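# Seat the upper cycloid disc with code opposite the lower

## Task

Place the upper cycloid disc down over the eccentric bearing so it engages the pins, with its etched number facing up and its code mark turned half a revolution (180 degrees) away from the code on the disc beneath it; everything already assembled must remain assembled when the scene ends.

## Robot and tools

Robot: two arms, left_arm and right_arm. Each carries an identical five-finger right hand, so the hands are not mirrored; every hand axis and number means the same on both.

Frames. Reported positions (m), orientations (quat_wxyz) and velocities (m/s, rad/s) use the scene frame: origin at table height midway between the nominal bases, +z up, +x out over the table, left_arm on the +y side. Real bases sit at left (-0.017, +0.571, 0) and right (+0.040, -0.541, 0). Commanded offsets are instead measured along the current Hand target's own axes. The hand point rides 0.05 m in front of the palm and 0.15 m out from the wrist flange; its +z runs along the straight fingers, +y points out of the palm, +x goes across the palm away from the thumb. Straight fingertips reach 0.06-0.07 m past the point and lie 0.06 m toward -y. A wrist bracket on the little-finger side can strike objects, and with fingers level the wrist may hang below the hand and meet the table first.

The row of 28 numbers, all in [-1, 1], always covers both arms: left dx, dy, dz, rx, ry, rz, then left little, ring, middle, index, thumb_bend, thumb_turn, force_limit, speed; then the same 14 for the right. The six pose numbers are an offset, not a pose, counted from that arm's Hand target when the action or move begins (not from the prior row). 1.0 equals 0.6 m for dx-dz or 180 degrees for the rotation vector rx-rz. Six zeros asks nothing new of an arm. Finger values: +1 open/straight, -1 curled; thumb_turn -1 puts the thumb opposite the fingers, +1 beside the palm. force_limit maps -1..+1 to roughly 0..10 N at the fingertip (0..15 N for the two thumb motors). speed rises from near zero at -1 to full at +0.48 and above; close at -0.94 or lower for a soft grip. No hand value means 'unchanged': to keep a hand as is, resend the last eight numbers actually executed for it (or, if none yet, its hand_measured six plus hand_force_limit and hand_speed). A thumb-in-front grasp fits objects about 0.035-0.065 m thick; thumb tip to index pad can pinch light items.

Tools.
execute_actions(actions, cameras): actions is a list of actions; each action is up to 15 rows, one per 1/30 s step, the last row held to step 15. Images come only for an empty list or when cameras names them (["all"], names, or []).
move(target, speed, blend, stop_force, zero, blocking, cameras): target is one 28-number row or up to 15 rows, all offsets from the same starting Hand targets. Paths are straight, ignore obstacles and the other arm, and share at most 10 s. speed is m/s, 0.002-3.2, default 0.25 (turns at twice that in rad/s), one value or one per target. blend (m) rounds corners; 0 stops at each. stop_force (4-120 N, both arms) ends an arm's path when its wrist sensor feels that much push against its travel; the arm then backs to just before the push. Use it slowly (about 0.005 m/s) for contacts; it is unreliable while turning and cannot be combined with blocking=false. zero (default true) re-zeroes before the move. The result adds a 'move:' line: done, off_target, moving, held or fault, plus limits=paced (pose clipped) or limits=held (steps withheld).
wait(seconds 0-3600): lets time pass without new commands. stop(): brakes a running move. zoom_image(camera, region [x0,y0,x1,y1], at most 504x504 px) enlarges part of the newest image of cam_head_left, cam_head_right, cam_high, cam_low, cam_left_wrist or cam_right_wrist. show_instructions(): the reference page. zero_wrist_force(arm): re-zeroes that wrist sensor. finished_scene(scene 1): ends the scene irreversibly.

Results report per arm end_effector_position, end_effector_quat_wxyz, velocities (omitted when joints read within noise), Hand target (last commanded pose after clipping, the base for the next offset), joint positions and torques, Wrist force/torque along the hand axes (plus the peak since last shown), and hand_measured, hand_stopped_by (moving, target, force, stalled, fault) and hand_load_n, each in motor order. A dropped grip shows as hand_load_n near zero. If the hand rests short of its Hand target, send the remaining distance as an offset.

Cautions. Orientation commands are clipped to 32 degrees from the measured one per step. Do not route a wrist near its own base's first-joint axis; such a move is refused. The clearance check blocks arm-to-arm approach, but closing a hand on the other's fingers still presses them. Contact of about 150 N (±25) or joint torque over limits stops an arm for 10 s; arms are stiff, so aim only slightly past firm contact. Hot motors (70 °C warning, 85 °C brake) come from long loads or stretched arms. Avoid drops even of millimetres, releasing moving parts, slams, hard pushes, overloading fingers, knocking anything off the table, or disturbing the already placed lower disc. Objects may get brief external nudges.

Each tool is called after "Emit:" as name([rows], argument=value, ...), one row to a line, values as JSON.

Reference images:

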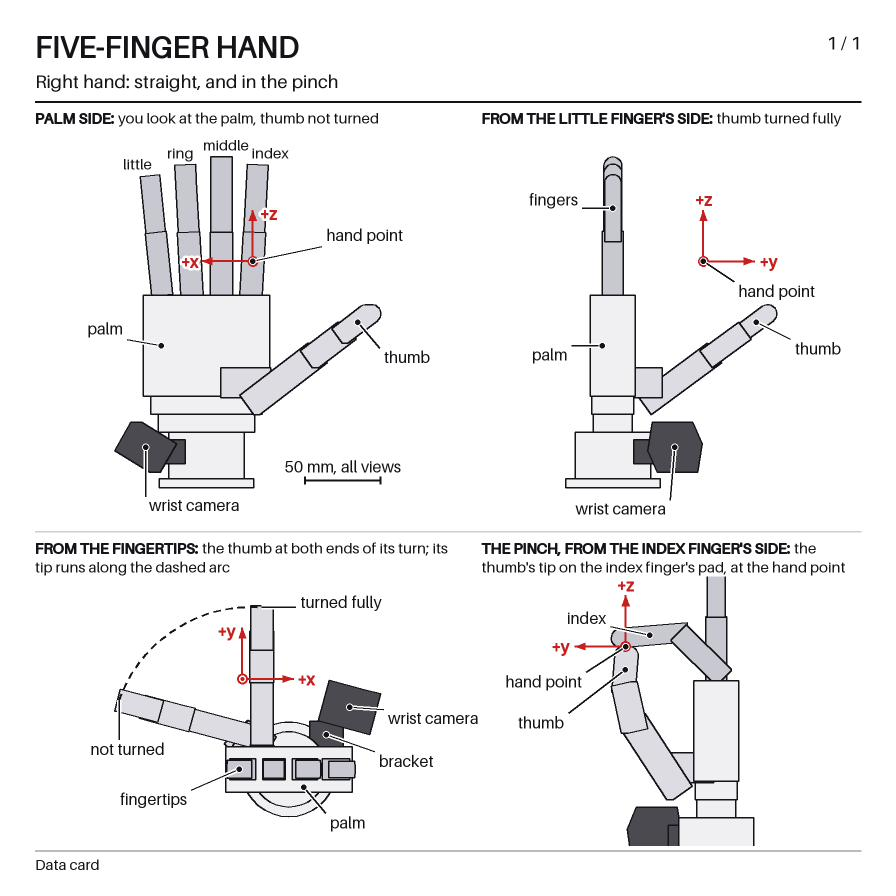

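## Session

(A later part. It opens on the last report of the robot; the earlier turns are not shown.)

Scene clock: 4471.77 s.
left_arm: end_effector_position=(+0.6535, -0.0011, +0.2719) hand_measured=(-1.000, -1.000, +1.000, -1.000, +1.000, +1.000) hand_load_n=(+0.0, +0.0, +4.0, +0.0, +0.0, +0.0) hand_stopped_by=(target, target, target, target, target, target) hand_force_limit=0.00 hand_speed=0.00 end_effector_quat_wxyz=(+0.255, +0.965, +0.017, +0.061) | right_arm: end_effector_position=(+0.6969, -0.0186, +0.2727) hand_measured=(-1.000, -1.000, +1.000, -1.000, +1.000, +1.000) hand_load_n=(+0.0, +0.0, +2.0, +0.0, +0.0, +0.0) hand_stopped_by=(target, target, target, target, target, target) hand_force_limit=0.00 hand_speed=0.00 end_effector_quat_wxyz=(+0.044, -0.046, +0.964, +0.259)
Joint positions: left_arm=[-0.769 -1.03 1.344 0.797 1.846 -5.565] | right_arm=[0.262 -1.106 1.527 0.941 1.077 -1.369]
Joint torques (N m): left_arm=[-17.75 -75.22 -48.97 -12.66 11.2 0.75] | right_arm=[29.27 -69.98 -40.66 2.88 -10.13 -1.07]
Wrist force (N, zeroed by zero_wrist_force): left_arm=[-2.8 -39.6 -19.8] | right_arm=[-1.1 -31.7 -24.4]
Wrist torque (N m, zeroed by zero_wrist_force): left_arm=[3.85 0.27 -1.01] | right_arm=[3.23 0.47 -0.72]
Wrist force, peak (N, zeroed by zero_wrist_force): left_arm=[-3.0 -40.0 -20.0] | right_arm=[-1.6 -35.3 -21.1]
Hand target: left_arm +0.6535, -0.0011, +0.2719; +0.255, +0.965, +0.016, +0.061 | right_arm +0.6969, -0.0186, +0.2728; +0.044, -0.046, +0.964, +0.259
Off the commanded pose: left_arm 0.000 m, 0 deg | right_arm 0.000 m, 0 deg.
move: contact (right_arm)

Emit:
move(target=[0.002745,0.01242,-0.021525,0,0,0,-1,-1,1,-1,1,1,0,0,-0.002745,0.01242,-0.021525,0,0,0,-1,-1,1,-1,1,1,0,0], speed=0.02, cameras=["cam_high","cam_head_left","cam_low","cam_head_right"])

Emit:
zoom_image(camera="cam_low", region=[530, 190, 610, 235])

Emit:
zoom_image(camera="cam_head_left", region=[470, 170, 510, 210])

Emit:
zoom_image(camera="cam_high", region=[410, 195, 455, 240])

Scene clock: 4504.17 s.
left_arm: end_effector_position=(+0.6535, -0.0011, +0.2871) hand_measured=(-1.000, -1.000, +1.000, -1.000, +1.000, +1.000) hand_load_n=(+0.0, +0.0, +3.5, +0.0, +0.0, +0.0) hand_stopped_by=(target, target, target, target, target, target) hand_force_limit=0.00 hand_speed=0.00 end_effector_quat_wxyz=(+0.255, +0.965, +0.016, +0.061) | right_arm: end_effector_position=(+0.6970, -0.0186, +0.2879) hand_measured=(-1.000, -1.000, +1.000, -1.000, +1.000, +1.000) hand_load_n=(+0.5, +0.0, +2.5, +0.0, +0.0, +0.0) hand_stopped_by=(target, target, target, target, target, target) hand_force_limit=0.00 hand_speed=0.00 end_effector_quat_wxyz=(+0.044, -0.046, +0.964, +0.259)
Joint positions: left_arm=[-0.769 -1.037 1.328 0.82 1.846 -5.565] | right_arm=[0.262 -1.115 1.513 0.965 1.077 -1.369]
Joint torques (N m): left_arm=[-32.64 -93.77 -48.2 -9.89 11.29 -1.29] | right_arm=[36.91 -66.59 -33.55 0.24 -10.19 1.7]
Wrist force (N, zeroed by zero_wrist_force): left_arm=[-2.0 -37.2 -18.4] | right_arm=[-0.8 -39.3 -17.0]
Wrist torque (N m, zeroed by zero_wrist_force): left_arm=[3.63 0.32 -0.88] | right_arm=[3.30 0.28 -0.88]
Wrist force, peak (N, zeroed by zero_wrist_force): left_arm=[-2.9 -40.2 -20.0] | right_arm=[-0.7 -39.7 -16.9]
Hand target: left_arm +0.6535, -0.0011, +0.2869; +0.255, +0.965, +0.016, +0.061 | right_arm +0.6969, -0.0185, +0.2878; +0.044, -0.046, +0.964, +0.259
Off the commanded pose: left_arm 0.000 m, 0 deg | right_arm 0.000 m, 0 deg.
move: done
Images, in order (width x height): cam_head_left 896x504, cam_head_right 896x504, cam_high 896x504, cam_low 896x504.

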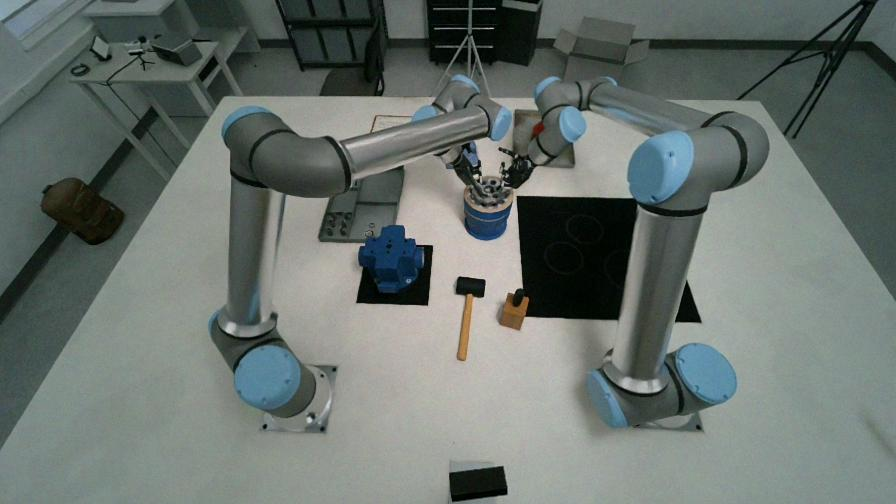

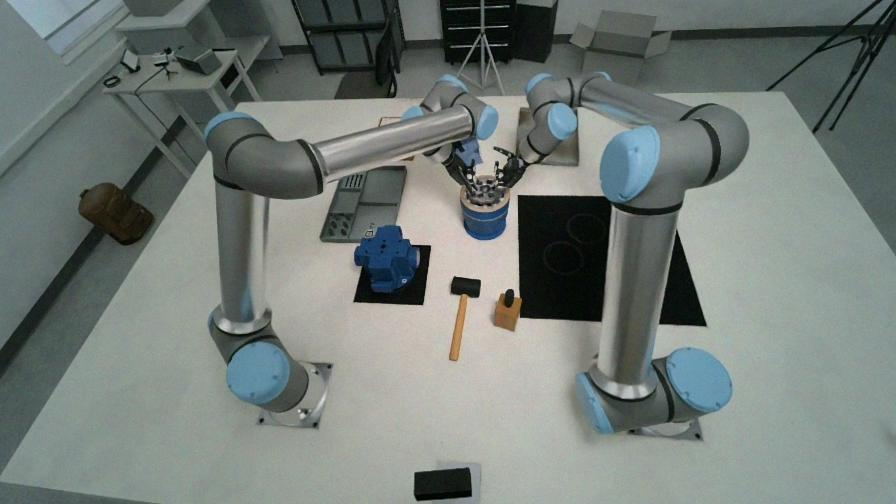

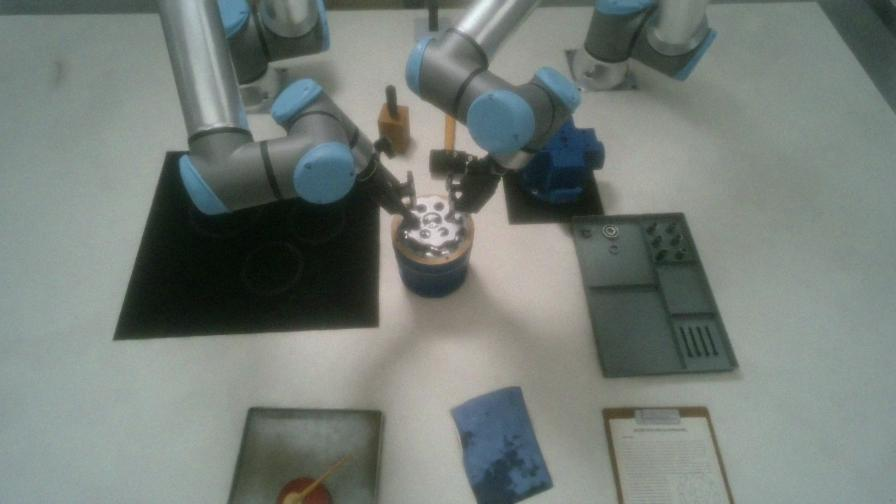

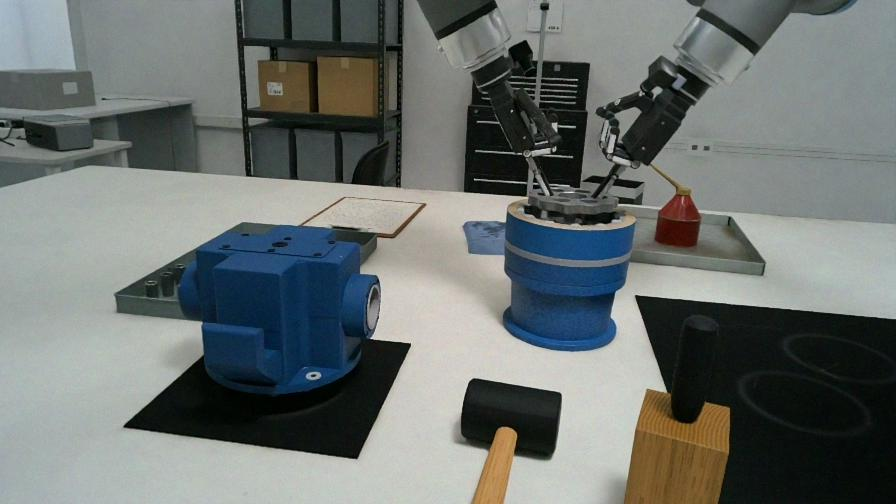

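Scaled by 6.300 from the camera's image (finer frame: 1280x720).

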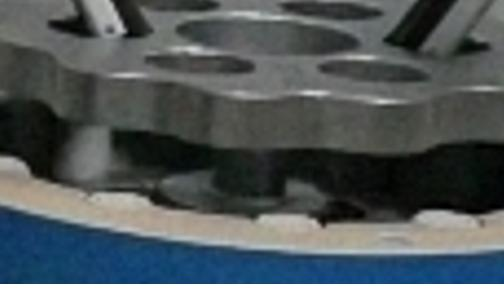

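Scaled by 12.600 from the camera's image (finer frame: 1280x720).

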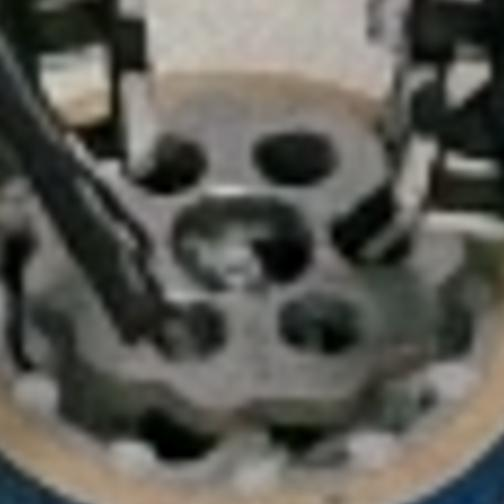

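Scaled by 11.200 from the camera's image (finer frame: 1280x720).

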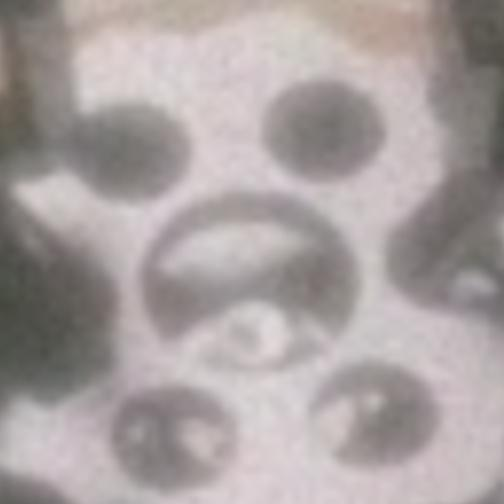

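Emit:
wait(seconds=0.1, cameras=["all"])

Scene clock: 4539.00 s.
left_arm: end_effector_position=(+0.6535, -0.0011, +0.2869) hand_measured=(-1.000, -1.000, +1.000, -1.000, +1.000, +1.000) hand_load_n=(+0.0, +0.0, +3.5, +0.0, +0.0, +0.0) hand_stopped_by=(target, target, target, target, target, target) hand_force_limit=0.00 hand_speed=0.00 end_effector_quat_wxyz=(+0.255, +0.965, +0.016, +0.061) | right_arm: end_effector_position=(+0.6969, -0.0185, +0.2878) hand_measured=(-1.000, -1.000, +1.000, -1.000, +1.000, +1.000) hand_load_n=(+0.0, +0.0, +3.0, +0.0, +0.0, +0.0) hand_stopped_by=(target, target, target, target, target, target) hand_force_limit=0.00 hand_speed=0.00 end_effector_quat_wxyz=(+0.044, -0.046, +0.964, +0.259)
Joint positions: left_arm=[-0.769 -1.037 1.328 0.82 1.846 -5.565] | right_arm=[0.262 -1.115 1.513 0.965 1.077 -1.369]
Joint torques (N m): left_arm=[-37.69 -73.24 -44.28 -12.59 8.99 -4.15] | right_arm=[42.42 -62.67 -33.6 -0.18 -10.29 1.13]
Wrist force (N, zeroed by zero_wrist_force): left_arm=[-1.8 -37.3 -19.0] | right_arm=[-1.3 -39.4 -16.9]
Wrist torque (N m, zeroed by zero_wrist_force): left_arm=[3.58 0.31 -0.88] | right_arm=[3.27 0.34 -0.91]
Wrist force, peak (N, zeroed by zero_wrist_force): left_arm=[-1.5 -37.4 -19.3] | right_arm=[-1.0 -39.8 -17.0]
Hand target: left_arm +0.6535, -0.0011, +0.2869; +0.255, +0.965, +0.016, +0.061 | right_arm +0.6969, -0.0185, +0.2878; +0.044, -0.046, +0.964, +0.259
Off the commanded pose: left_arm 0.000 m, 0 deg | right_arm 0.000 m, 0 deg.
wait: 0.10 s; at rest from the start

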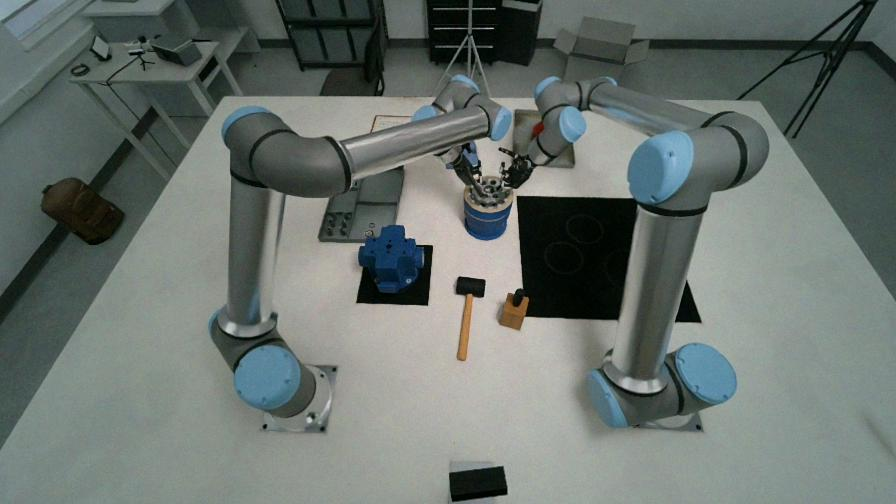

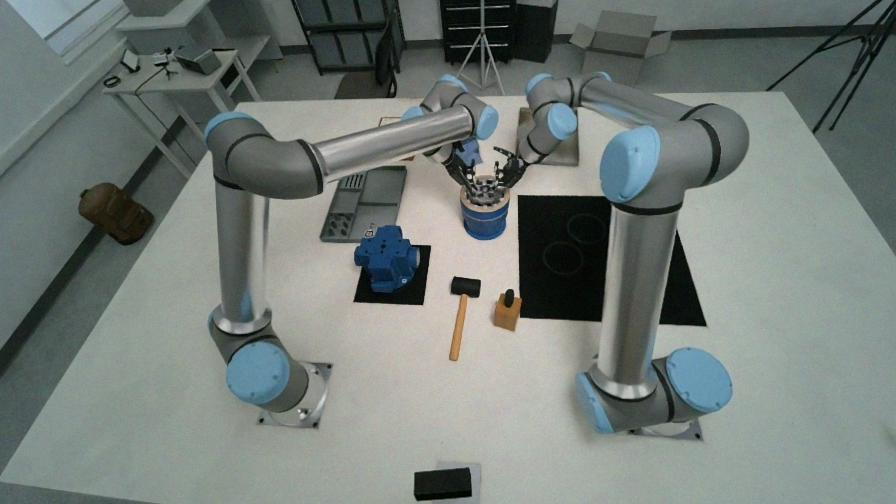

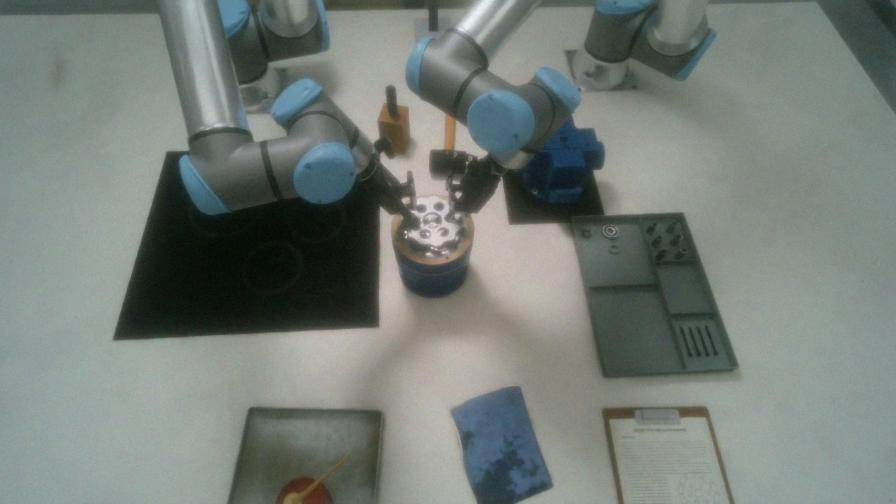

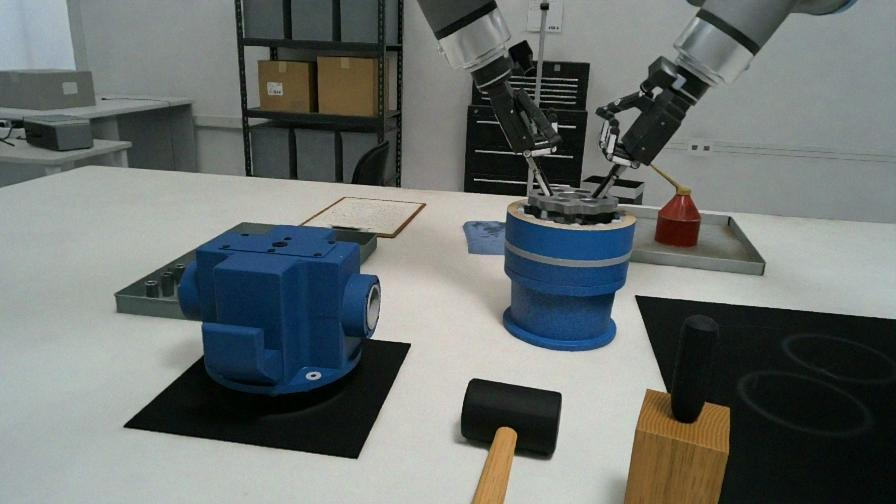

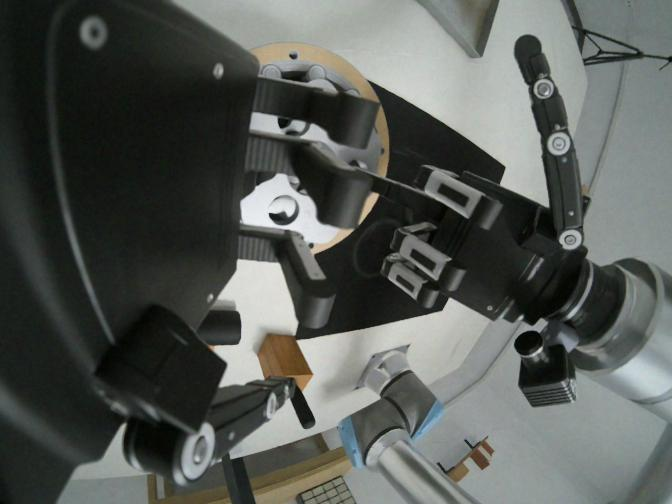

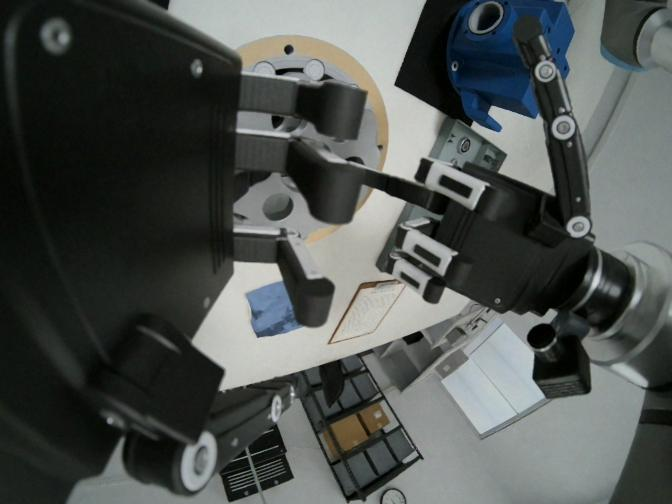

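Emit:
zoom_image(camera="cam_left_wrist", region=[230, 30, 400, 260])

Emit:
zoom_image(camera="cam_right_wrist", region=[225, 25, 395, 255])

Emit:
zoom_image(camera="cam_low", region=[500, 150, 650, 260])

Emit:
zoom_image(camera="cam_high", region=[385, 175, 485, 275])

Scaled by 2.191 from the camera's image (finer frame: 960x720).

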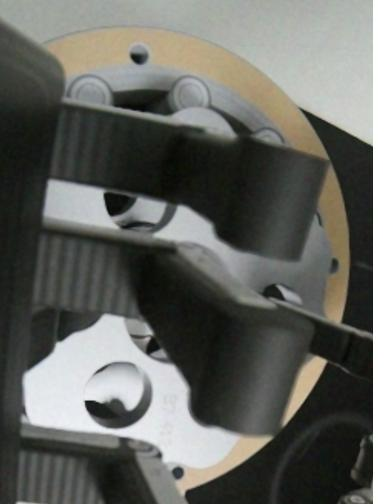

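Scaled by 2.191 from the camera's image (finer frame: 960x720).

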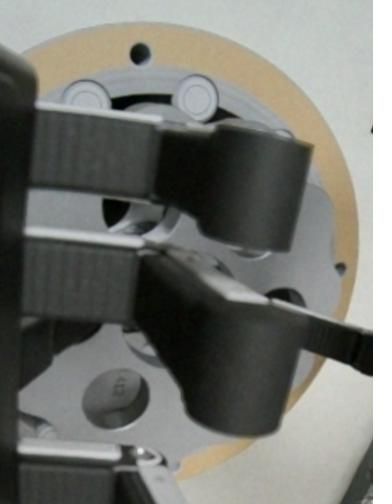

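Scaled by 3.360 from the camera's image (finer frame: 1280x720).

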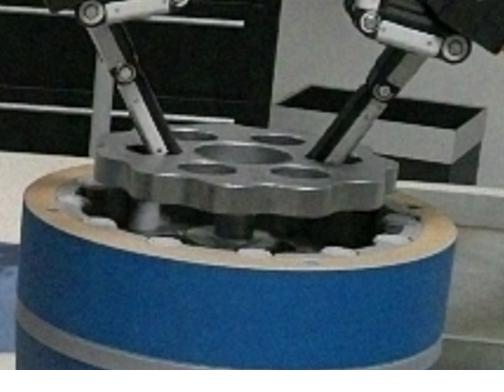

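Scaled by 5.040 from the camera's image (finer frame: 1280x720).

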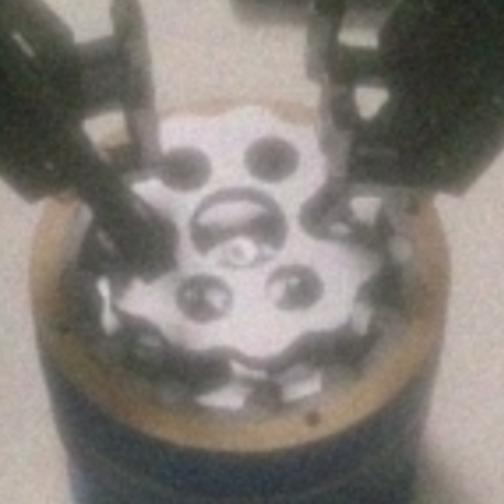

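Emit:
zoom_image(camera="cam_low", region=[520, 195, 575, 230])

Emit:
zoom_image(camera="cam_low", region=[570, 195, 625, 230])

Emit:
zoom_image(camera="cam_low", region=[510, 180, 640, 250])

Scaled by 9.164 from the camera's image (finer frame: 1280x720).

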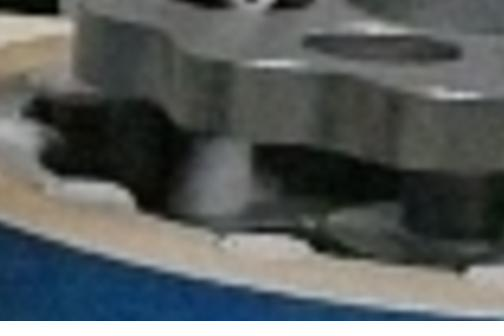

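Scaled by 9.164 from the camera's image (finer frame: 1280x720).

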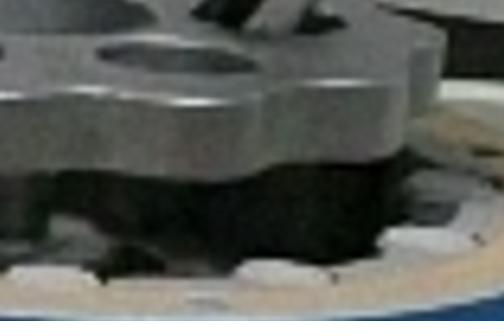

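Scaled by 3.877 from the camera's image (finer frame: 1280x720).

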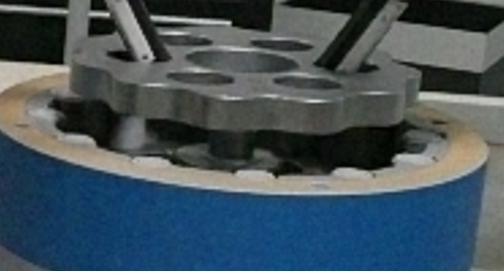

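Emit:
zoom_image(camera="cam_head_left", region=[430, 120, 560, 250])

Emit:
zoom_image(camera="cam_low", region=[500, 60, 720, 220])

Emit:
zoom_image(camera="cam_head_left", region=[455, 165, 525, 225])

Scaled by 3.877 from the camera's image (finer frame: 1280x720).

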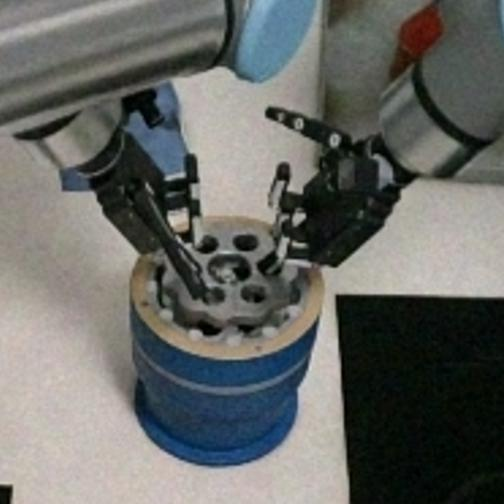

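Scaled by 2.291 from the camera's image (finer frame: 1280x720).

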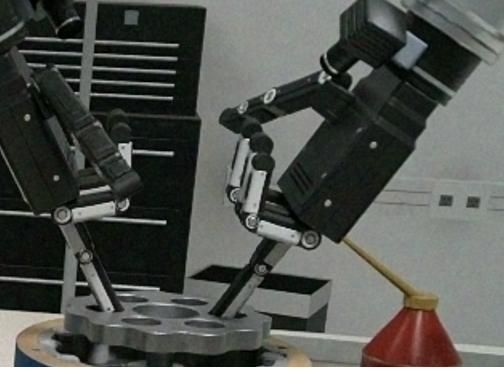

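Scaled by 7.200 from the camera's image (finer frame: 1280x720).

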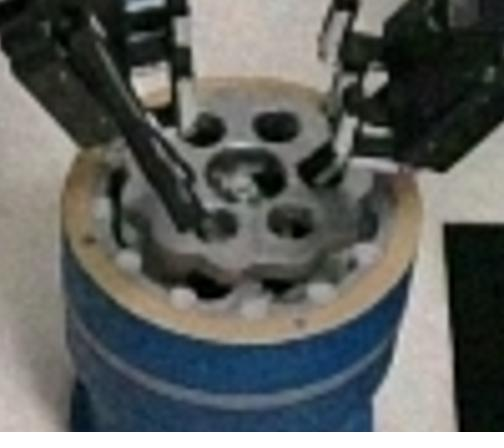

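Emit:
zoom_image(camera="cam_left_wrist", region=[245, 35, 395, 125])

Emit:
zoom_image(camera="cam_right_wrist", region=[235, 30, 385, 120])

Scaled by 3.360 from the camera's image (finer frame: 960x720).

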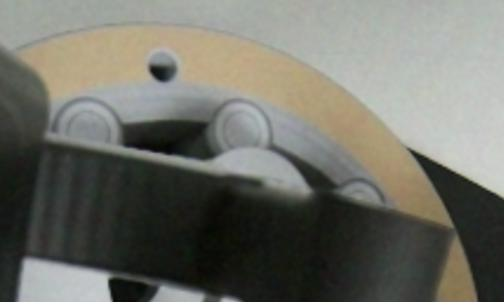

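Scaled by 3.360 from the camera's image (finer frame: 960x720).

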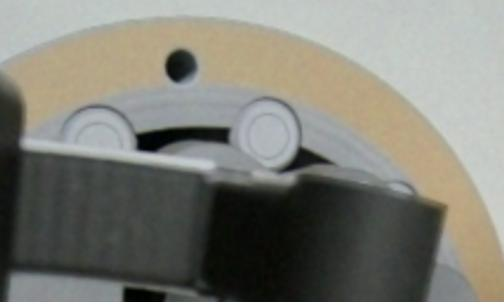

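Emit:
zoom_image(camera="cam_head_left", region=[460, 170, 516, 222])

Emit:
zoom_image(camera="cam_head_right", region=[456, 168, 516, 222])

Emit:
zoom_image(camera="cam_low", region=[500, 180, 645, 235])

Scaled by 9.000 from the camera's image (finer frame: 1280x720).

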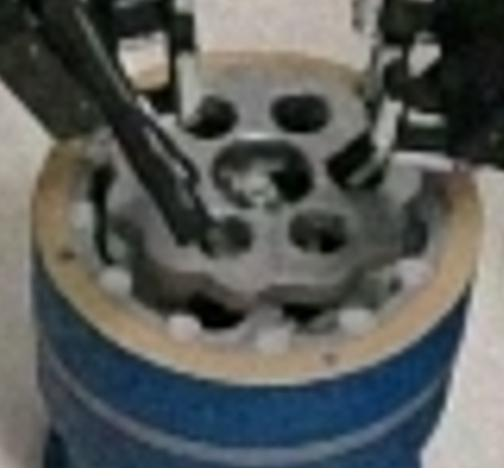

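Scaled by 8.400 from the camera's image (finer frame: 1280x720).

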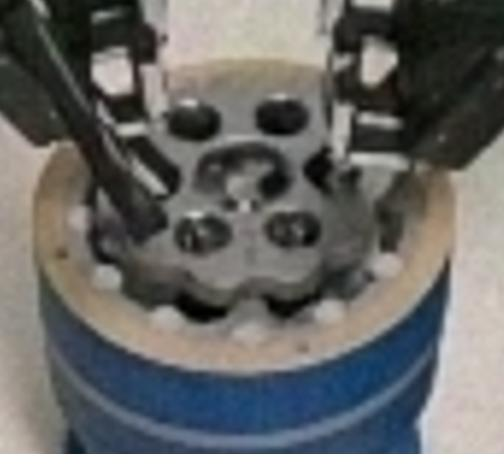

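Scaled by 3.476 from the camera's image (finer frame: 1280x720).

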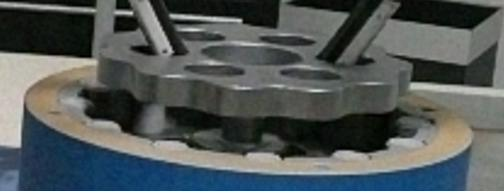

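Emit:
zoom_image(camera="cam_head_left", region=[468, 190, 510, 214])

Emit:
zoom_image(camera="cam_low", region=[525, 190, 625, 232])

Emit:
zoom_image(camera="cam_high", region=[400, 225, 470, 265])

Scaled by 12.000 from the camera's image (finer frame: 1280x720).

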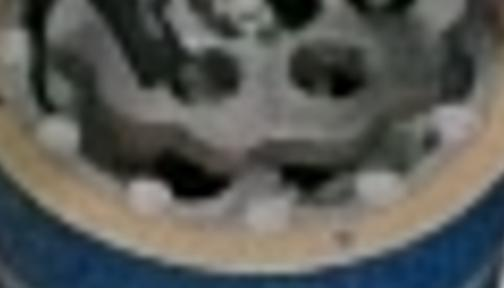

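Scaled by 5.040 from the camera's image (finer frame: 1280x720).

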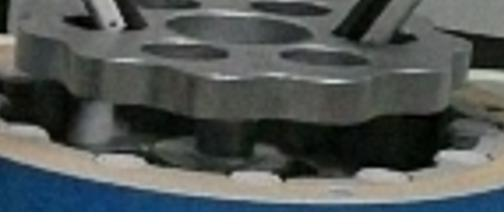

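Scaled by 7.200 from the camera's image (finer frame: 1280x720).

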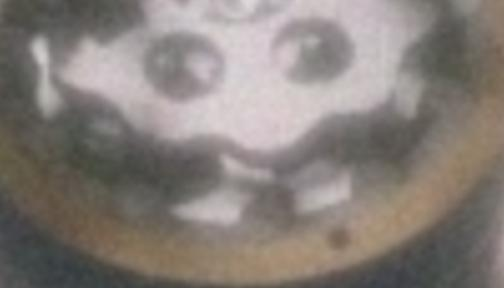

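Emit:
zoom_image(camera="cam_low", region=[540, 195, 580, 220])

Emit:
zoom_image(camera="cam_low", region=[570, 195, 620, 225])

Scaled by 12.600 from the camera's image (finer frame: 1280x720).

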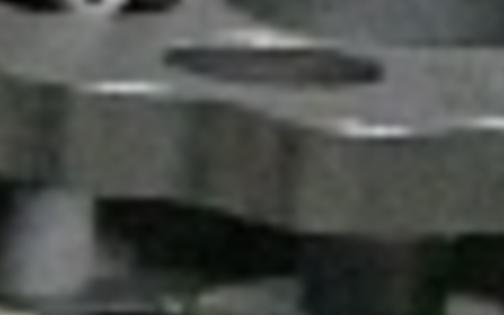

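Scaled by 10.080 from the camera's image (finer frame: 1280x720).

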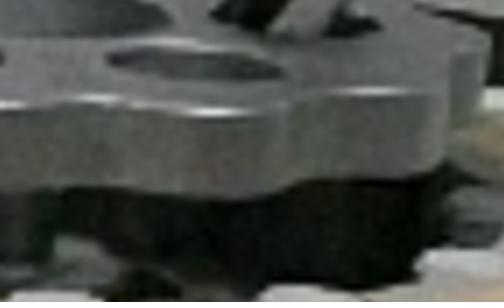

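Emit:
move(target=[-0.002379,-0.010764,0.018655,0,0,0,-1,-1,1,-1,1,1,0,0,0.002379,-0.010764,0.018655,0,0,0,-1,-1,1,-1,1,1,0,0], speed=0.02, cameras=["all"])

Emit:
zoom_image(camera="cam_low", region=[505, 180, 640, 250])

Emit:
zoom_image(camera="cam_high", region=[398, 190, 468, 260])

Emit:
zoom_image(camera="cam_head_left", region=[460, 165, 516, 221])

Emit:
zoom_image(camera="cam_left_wrist", region=[240, 30, 400, 150])

Emit:
zoom_image(camera="cam_right_wrist", region=[230, 30, 390, 150])

Scene clock: 4727.53 s.
left_arm: end_effector_position=(+0.6535, -0.0011, +0.2737) hand_measured=(-1.000, -1.000, +1.000, -1.000, +1.000, +1.000) hand_load_n=(+0.0, +0.0, +3.5, +0.0, +0.0, +0.0) hand_stopped_by=(target, target, target, target, target, target) hand_force_limit=0.00 hand_speed=0.00 end_effector_quat_wxyz=(+0.255, +0.965, +0.017, +0.061) | right_arm: end_effector_position=(+0.6969, -0.0186, +0.2746) hand_measured=(-1.000, -1.000, +1.000, -1.000, +1.000, +1.000) hand_load_n=(+0.0, +0.0, +2.5, +0.0, +0.0, +0.0) hand_stopped_by=(target, target, target, target, target, target) hand_force_limit=0.00 hand_speed=0.00 end_effector_quat_wxyz=(+0.044, -0.046, +0.964, +0.259)
Joint positions: left_arm=[-0.769 -1.031 1.342 0.799 1.846 -5.565] | right_arm=[0.262 -1.107 1.525 0.944 1.077 -1.369]
Joint torques (N m): left_arm=[-31.79 -89.96 -58.24 -6.66 5.99 -3.04] | right_arm=[35.08 -77.95 -44.61 3.39 -10.5 -1.11]
Wrist force (N, zeroed by zero_wrist_force): left_arm=[-2.0 -36.6 -18.0] | right_arm=[-0.8 -38.5 -16.5]
Wrist torque (N m, zeroed by zero_wrist_force): left_arm=[3.54 0.34 -0.89] | right_arm=[3.24 0.29 -0.86]
Wrist force, peak (N, zeroed by zero_wrist_force): left_arm=[-1.8 -37.5 -19.4] | right_arm=[-0.8 -40.1 -16.8]
Hand target: left_arm +0.6535, -0.0011, +0.2739; +0.255, +0.965, +0.016, +0.061 | right_arm +0.6969, -0.0186, +0.2748; +0.044, -0.046, +0.964, +0.259
Off the commanded pose: left_arm 0.000 m, 0 deg | right_arm 0.000 m, 0 deg.
move: done

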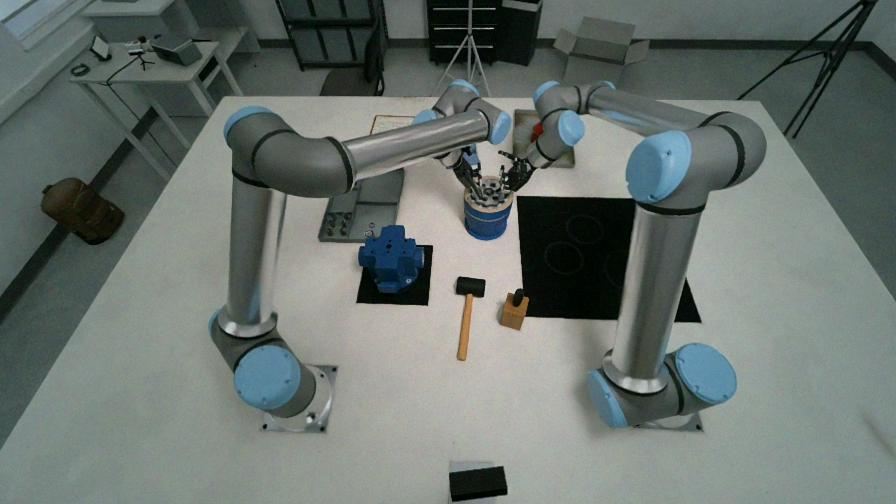

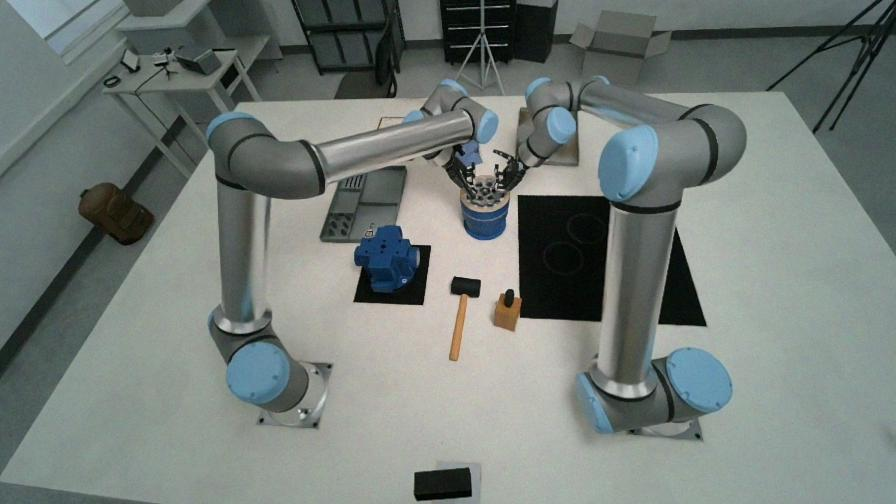

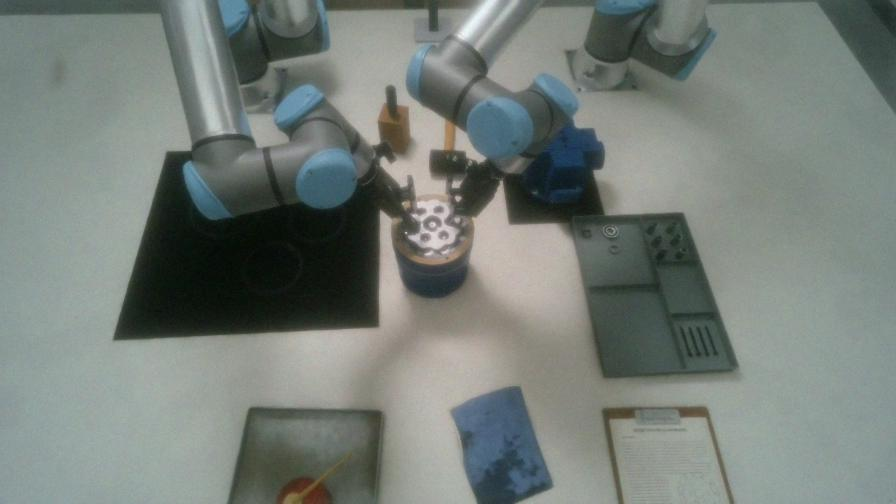

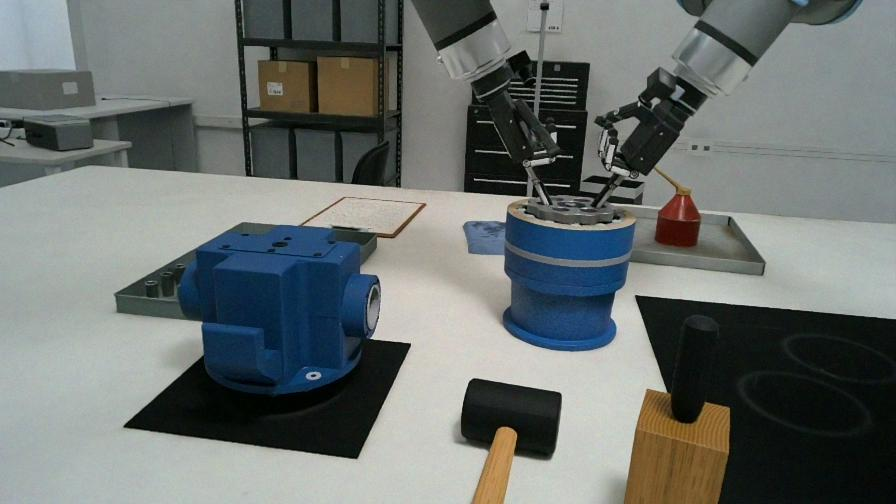

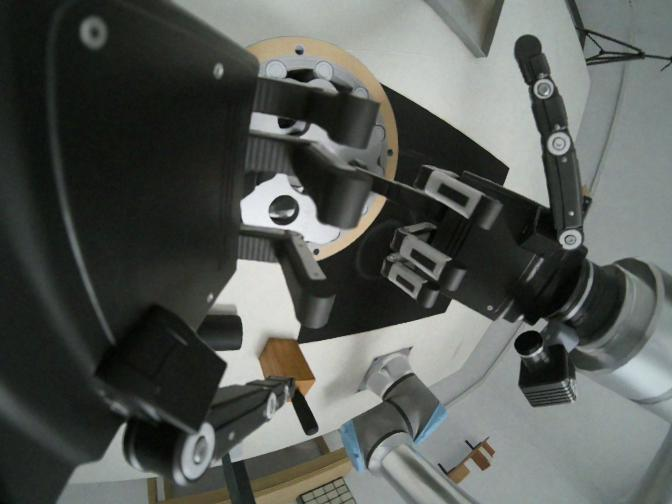

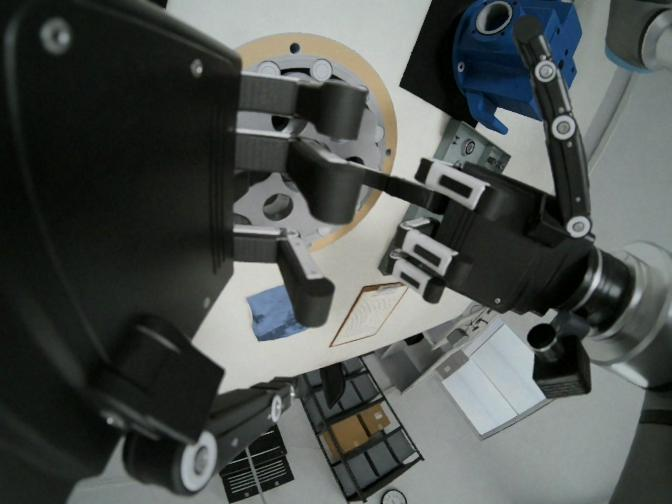

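Scaled by 3.733 from the camera's image (finer frame: 1280x720).

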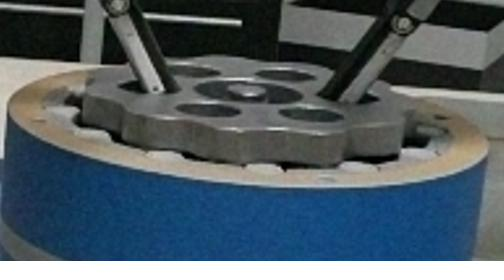

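Scaled by 7.200 from the camera's image (finer frame: 1280x720).

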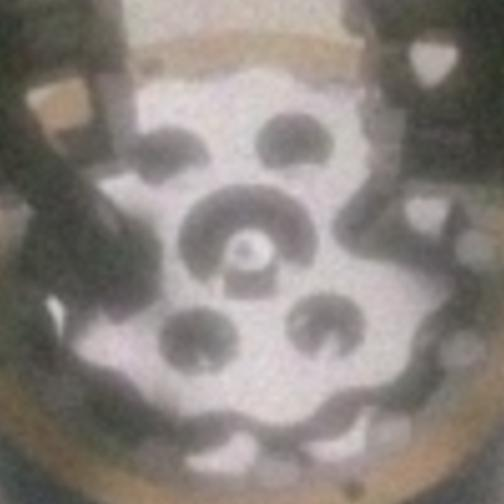

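Scaled by 9.000 from the camera's image (finer frame: 1280x720).

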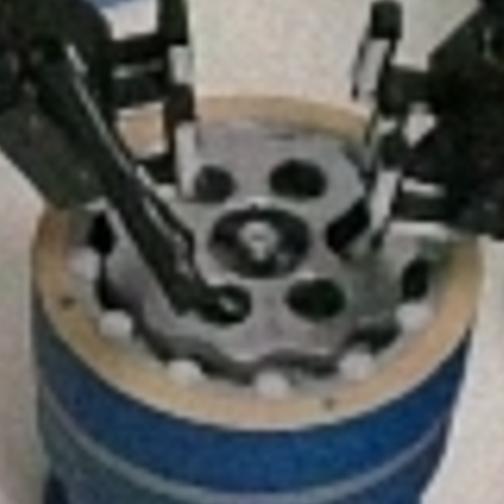

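Scaled by 3.150 from the camera's image (finer frame: 960x720).

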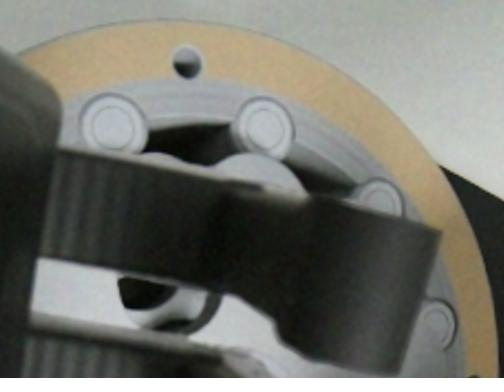

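Scaled by 3.150 from the camera's image (finer frame: 960x720).

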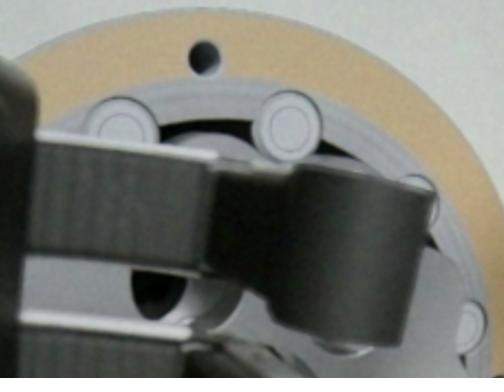

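Emit:
move(target=[-0.000183,-0.000828,0.001435,0,0,0,-1,-1,1,-1,1,1,0,0,0.000183,-0.000828,0.001435,0,0,0,-1,-1,1,-1,1,1,0,0], speed=0.005, stop_force=6)

Emit:
move(target=[-0.000183,-0.000828,0.001435,0,0,0,-1,-1,1,-1,1,1,0,0,0.000183,-0.000828,0.001435,0,0,0,-1,-1,1,-1,1,1,0,0], speed=0.005, stop_force=6)

Scene clock: 4749.07 s.
left_arm: end_effector_position=(+0.6535, -0.0011, +0.2729) hand_measured=(-1.000, -1.000, +1.000, -1.000, +1.000, +1.000) hand_load_n=(+0.0, +0.0, +3.5, +0.0, +0.0, +0.0) hand_stopped_by=(target, target, target, target, target, target) hand_force_limit=0.00 hand_speed=0.00 end_effector_quat_wxyz=(+0.255, +0.965, +0.016, +0.061) | right_arm: end_effector_position=(+0.6969, -0.0186, +0.2738) hand_measured=(-1.000, -1.000, +1.000, -1.000, +1.000, +1.000) hand_load_n=(+0.0, +0.5, +2.5, +0.0, +0.0, +0.0) hand_stopped_by=(target, target, target, target, target, target) hand_force_limit=0.00 hand_speed=0.00 end_effector_quat_wxyz=(+0.044, -0.046, +0.964, +0.259)
Joint positions: left_arm=[-0.769 -1.03 1.343 0.798 1.846 -5.565] | right_arm=[0.262 -1.106 1.526 0.943 1.077 -1.369]
Joint torques (N m): left_arm=[-16.2 -75.17 -46.45 -10.79 8.29 0.6] | right_arm=[27.68 -61.74 -35.16 1.31 -12.52 -2.92]
Wrist force (N, zeroed by zero_wrist_force): left_arm=[-2.3 -36.1 -18.3] | right_arm=[-1.0 -39.0 -16.7]
Wrist torque (N m, zeroed by zero_wrist_force): left_arm=[3.60 0.38 -0.90] | right_arm=[3.19 0.30 -0.88]
Wrist force, peak (N, zeroed by zero_wrist_force): left_arm=[-2.3 -37.4 -18.1] | right_arm=[-0.7 -39.3 -16.5]
Hand target: left_arm +0.6535, -0.0011, +0.2729; +0.255, +0.965, +0.016, +0.061 | right_arm +0.6969, -0.0186, +0.2738; +0.044, -0.046, +0.964, +0.259
Off the commanded pose: left_arm 0.000 m, 0 deg | right_arm 0.000 m, 0 deg.
move: done

Scene clock: 4750.13 s.
left_arm: end_effector_position=(+0.6535, -0.0011, +0.2719) hand_measured=(-1.000, -1.000, +1.000, -1.000, +1.000, +1.000) hand_load_n=(+0.0, +0.0, +4.0, +0.0, +0.0, +0.0) hand_stopped_by=(target, target, target, target, target, target) hand_force_limit=0.00 hand_speed=0.00 end_effector_quat_wxyz=(+0.255, +0.965, +0.017, +0.061) | right_arm: end_effector_position=(+0.6969, -0.0186, +0.2729) hand_measured=(-1.000, -1.000, +1.000, -1.000, +1.000, +1.000) hand_load_n=(+0.0, +0.0, +2.0, +0.0, +0.0, +0.0) hand_stopped_by=(target, target, target, target, target, target) hand_force_limit=0.00 hand_speed=0.00 end_effector_quat_wxyz=(+0.044, -0.046, +0.964, +0.259)
Joint positions: left_arm=[-0.769 -1.03 1.344 0.797 1.846 -5.565] | right_arm=[0.262 -1.106 1.526 0.942 1.077 -1.369]
Joint torques (N m): left_arm=[-18.3 -77.59 -48.97 -12.28 9.66 0.74] | right_arm=[27.33 -73.02 -41.68 2.7 -12.74 -2.94]
Wrist force (N, zeroed by zero_wrist_force): left_arm=[-2.0 -37.9 -19.8] | right_arm=[-1.1 -34.3 -21.8]
Wrist torque (N m, zeroed by zero_wrist_force): left_arm=[3.82 0.32 -0.93] | right_arm=[3.25 0.44 -0.77]
Wrist force, peak (N, zeroed by zero_wrist_force): left_arm=[-2.4 -38.7 -19.2] | right_arm=[-0.8 -39.2 -16.1]
Hand target: left_arm +0.6535, -0.0011, +0.2719; +0.255, +0.965, +0.016, +0.061 | right_arm +0.6969, -0.0186, +0.2730; +0.044, -0.046, +0.964, +0.259
Off the commanded pose: left_arm 0.000 m, 0 deg | right_arm 0.000 m, 0 deg.
move: contact (right_arm)


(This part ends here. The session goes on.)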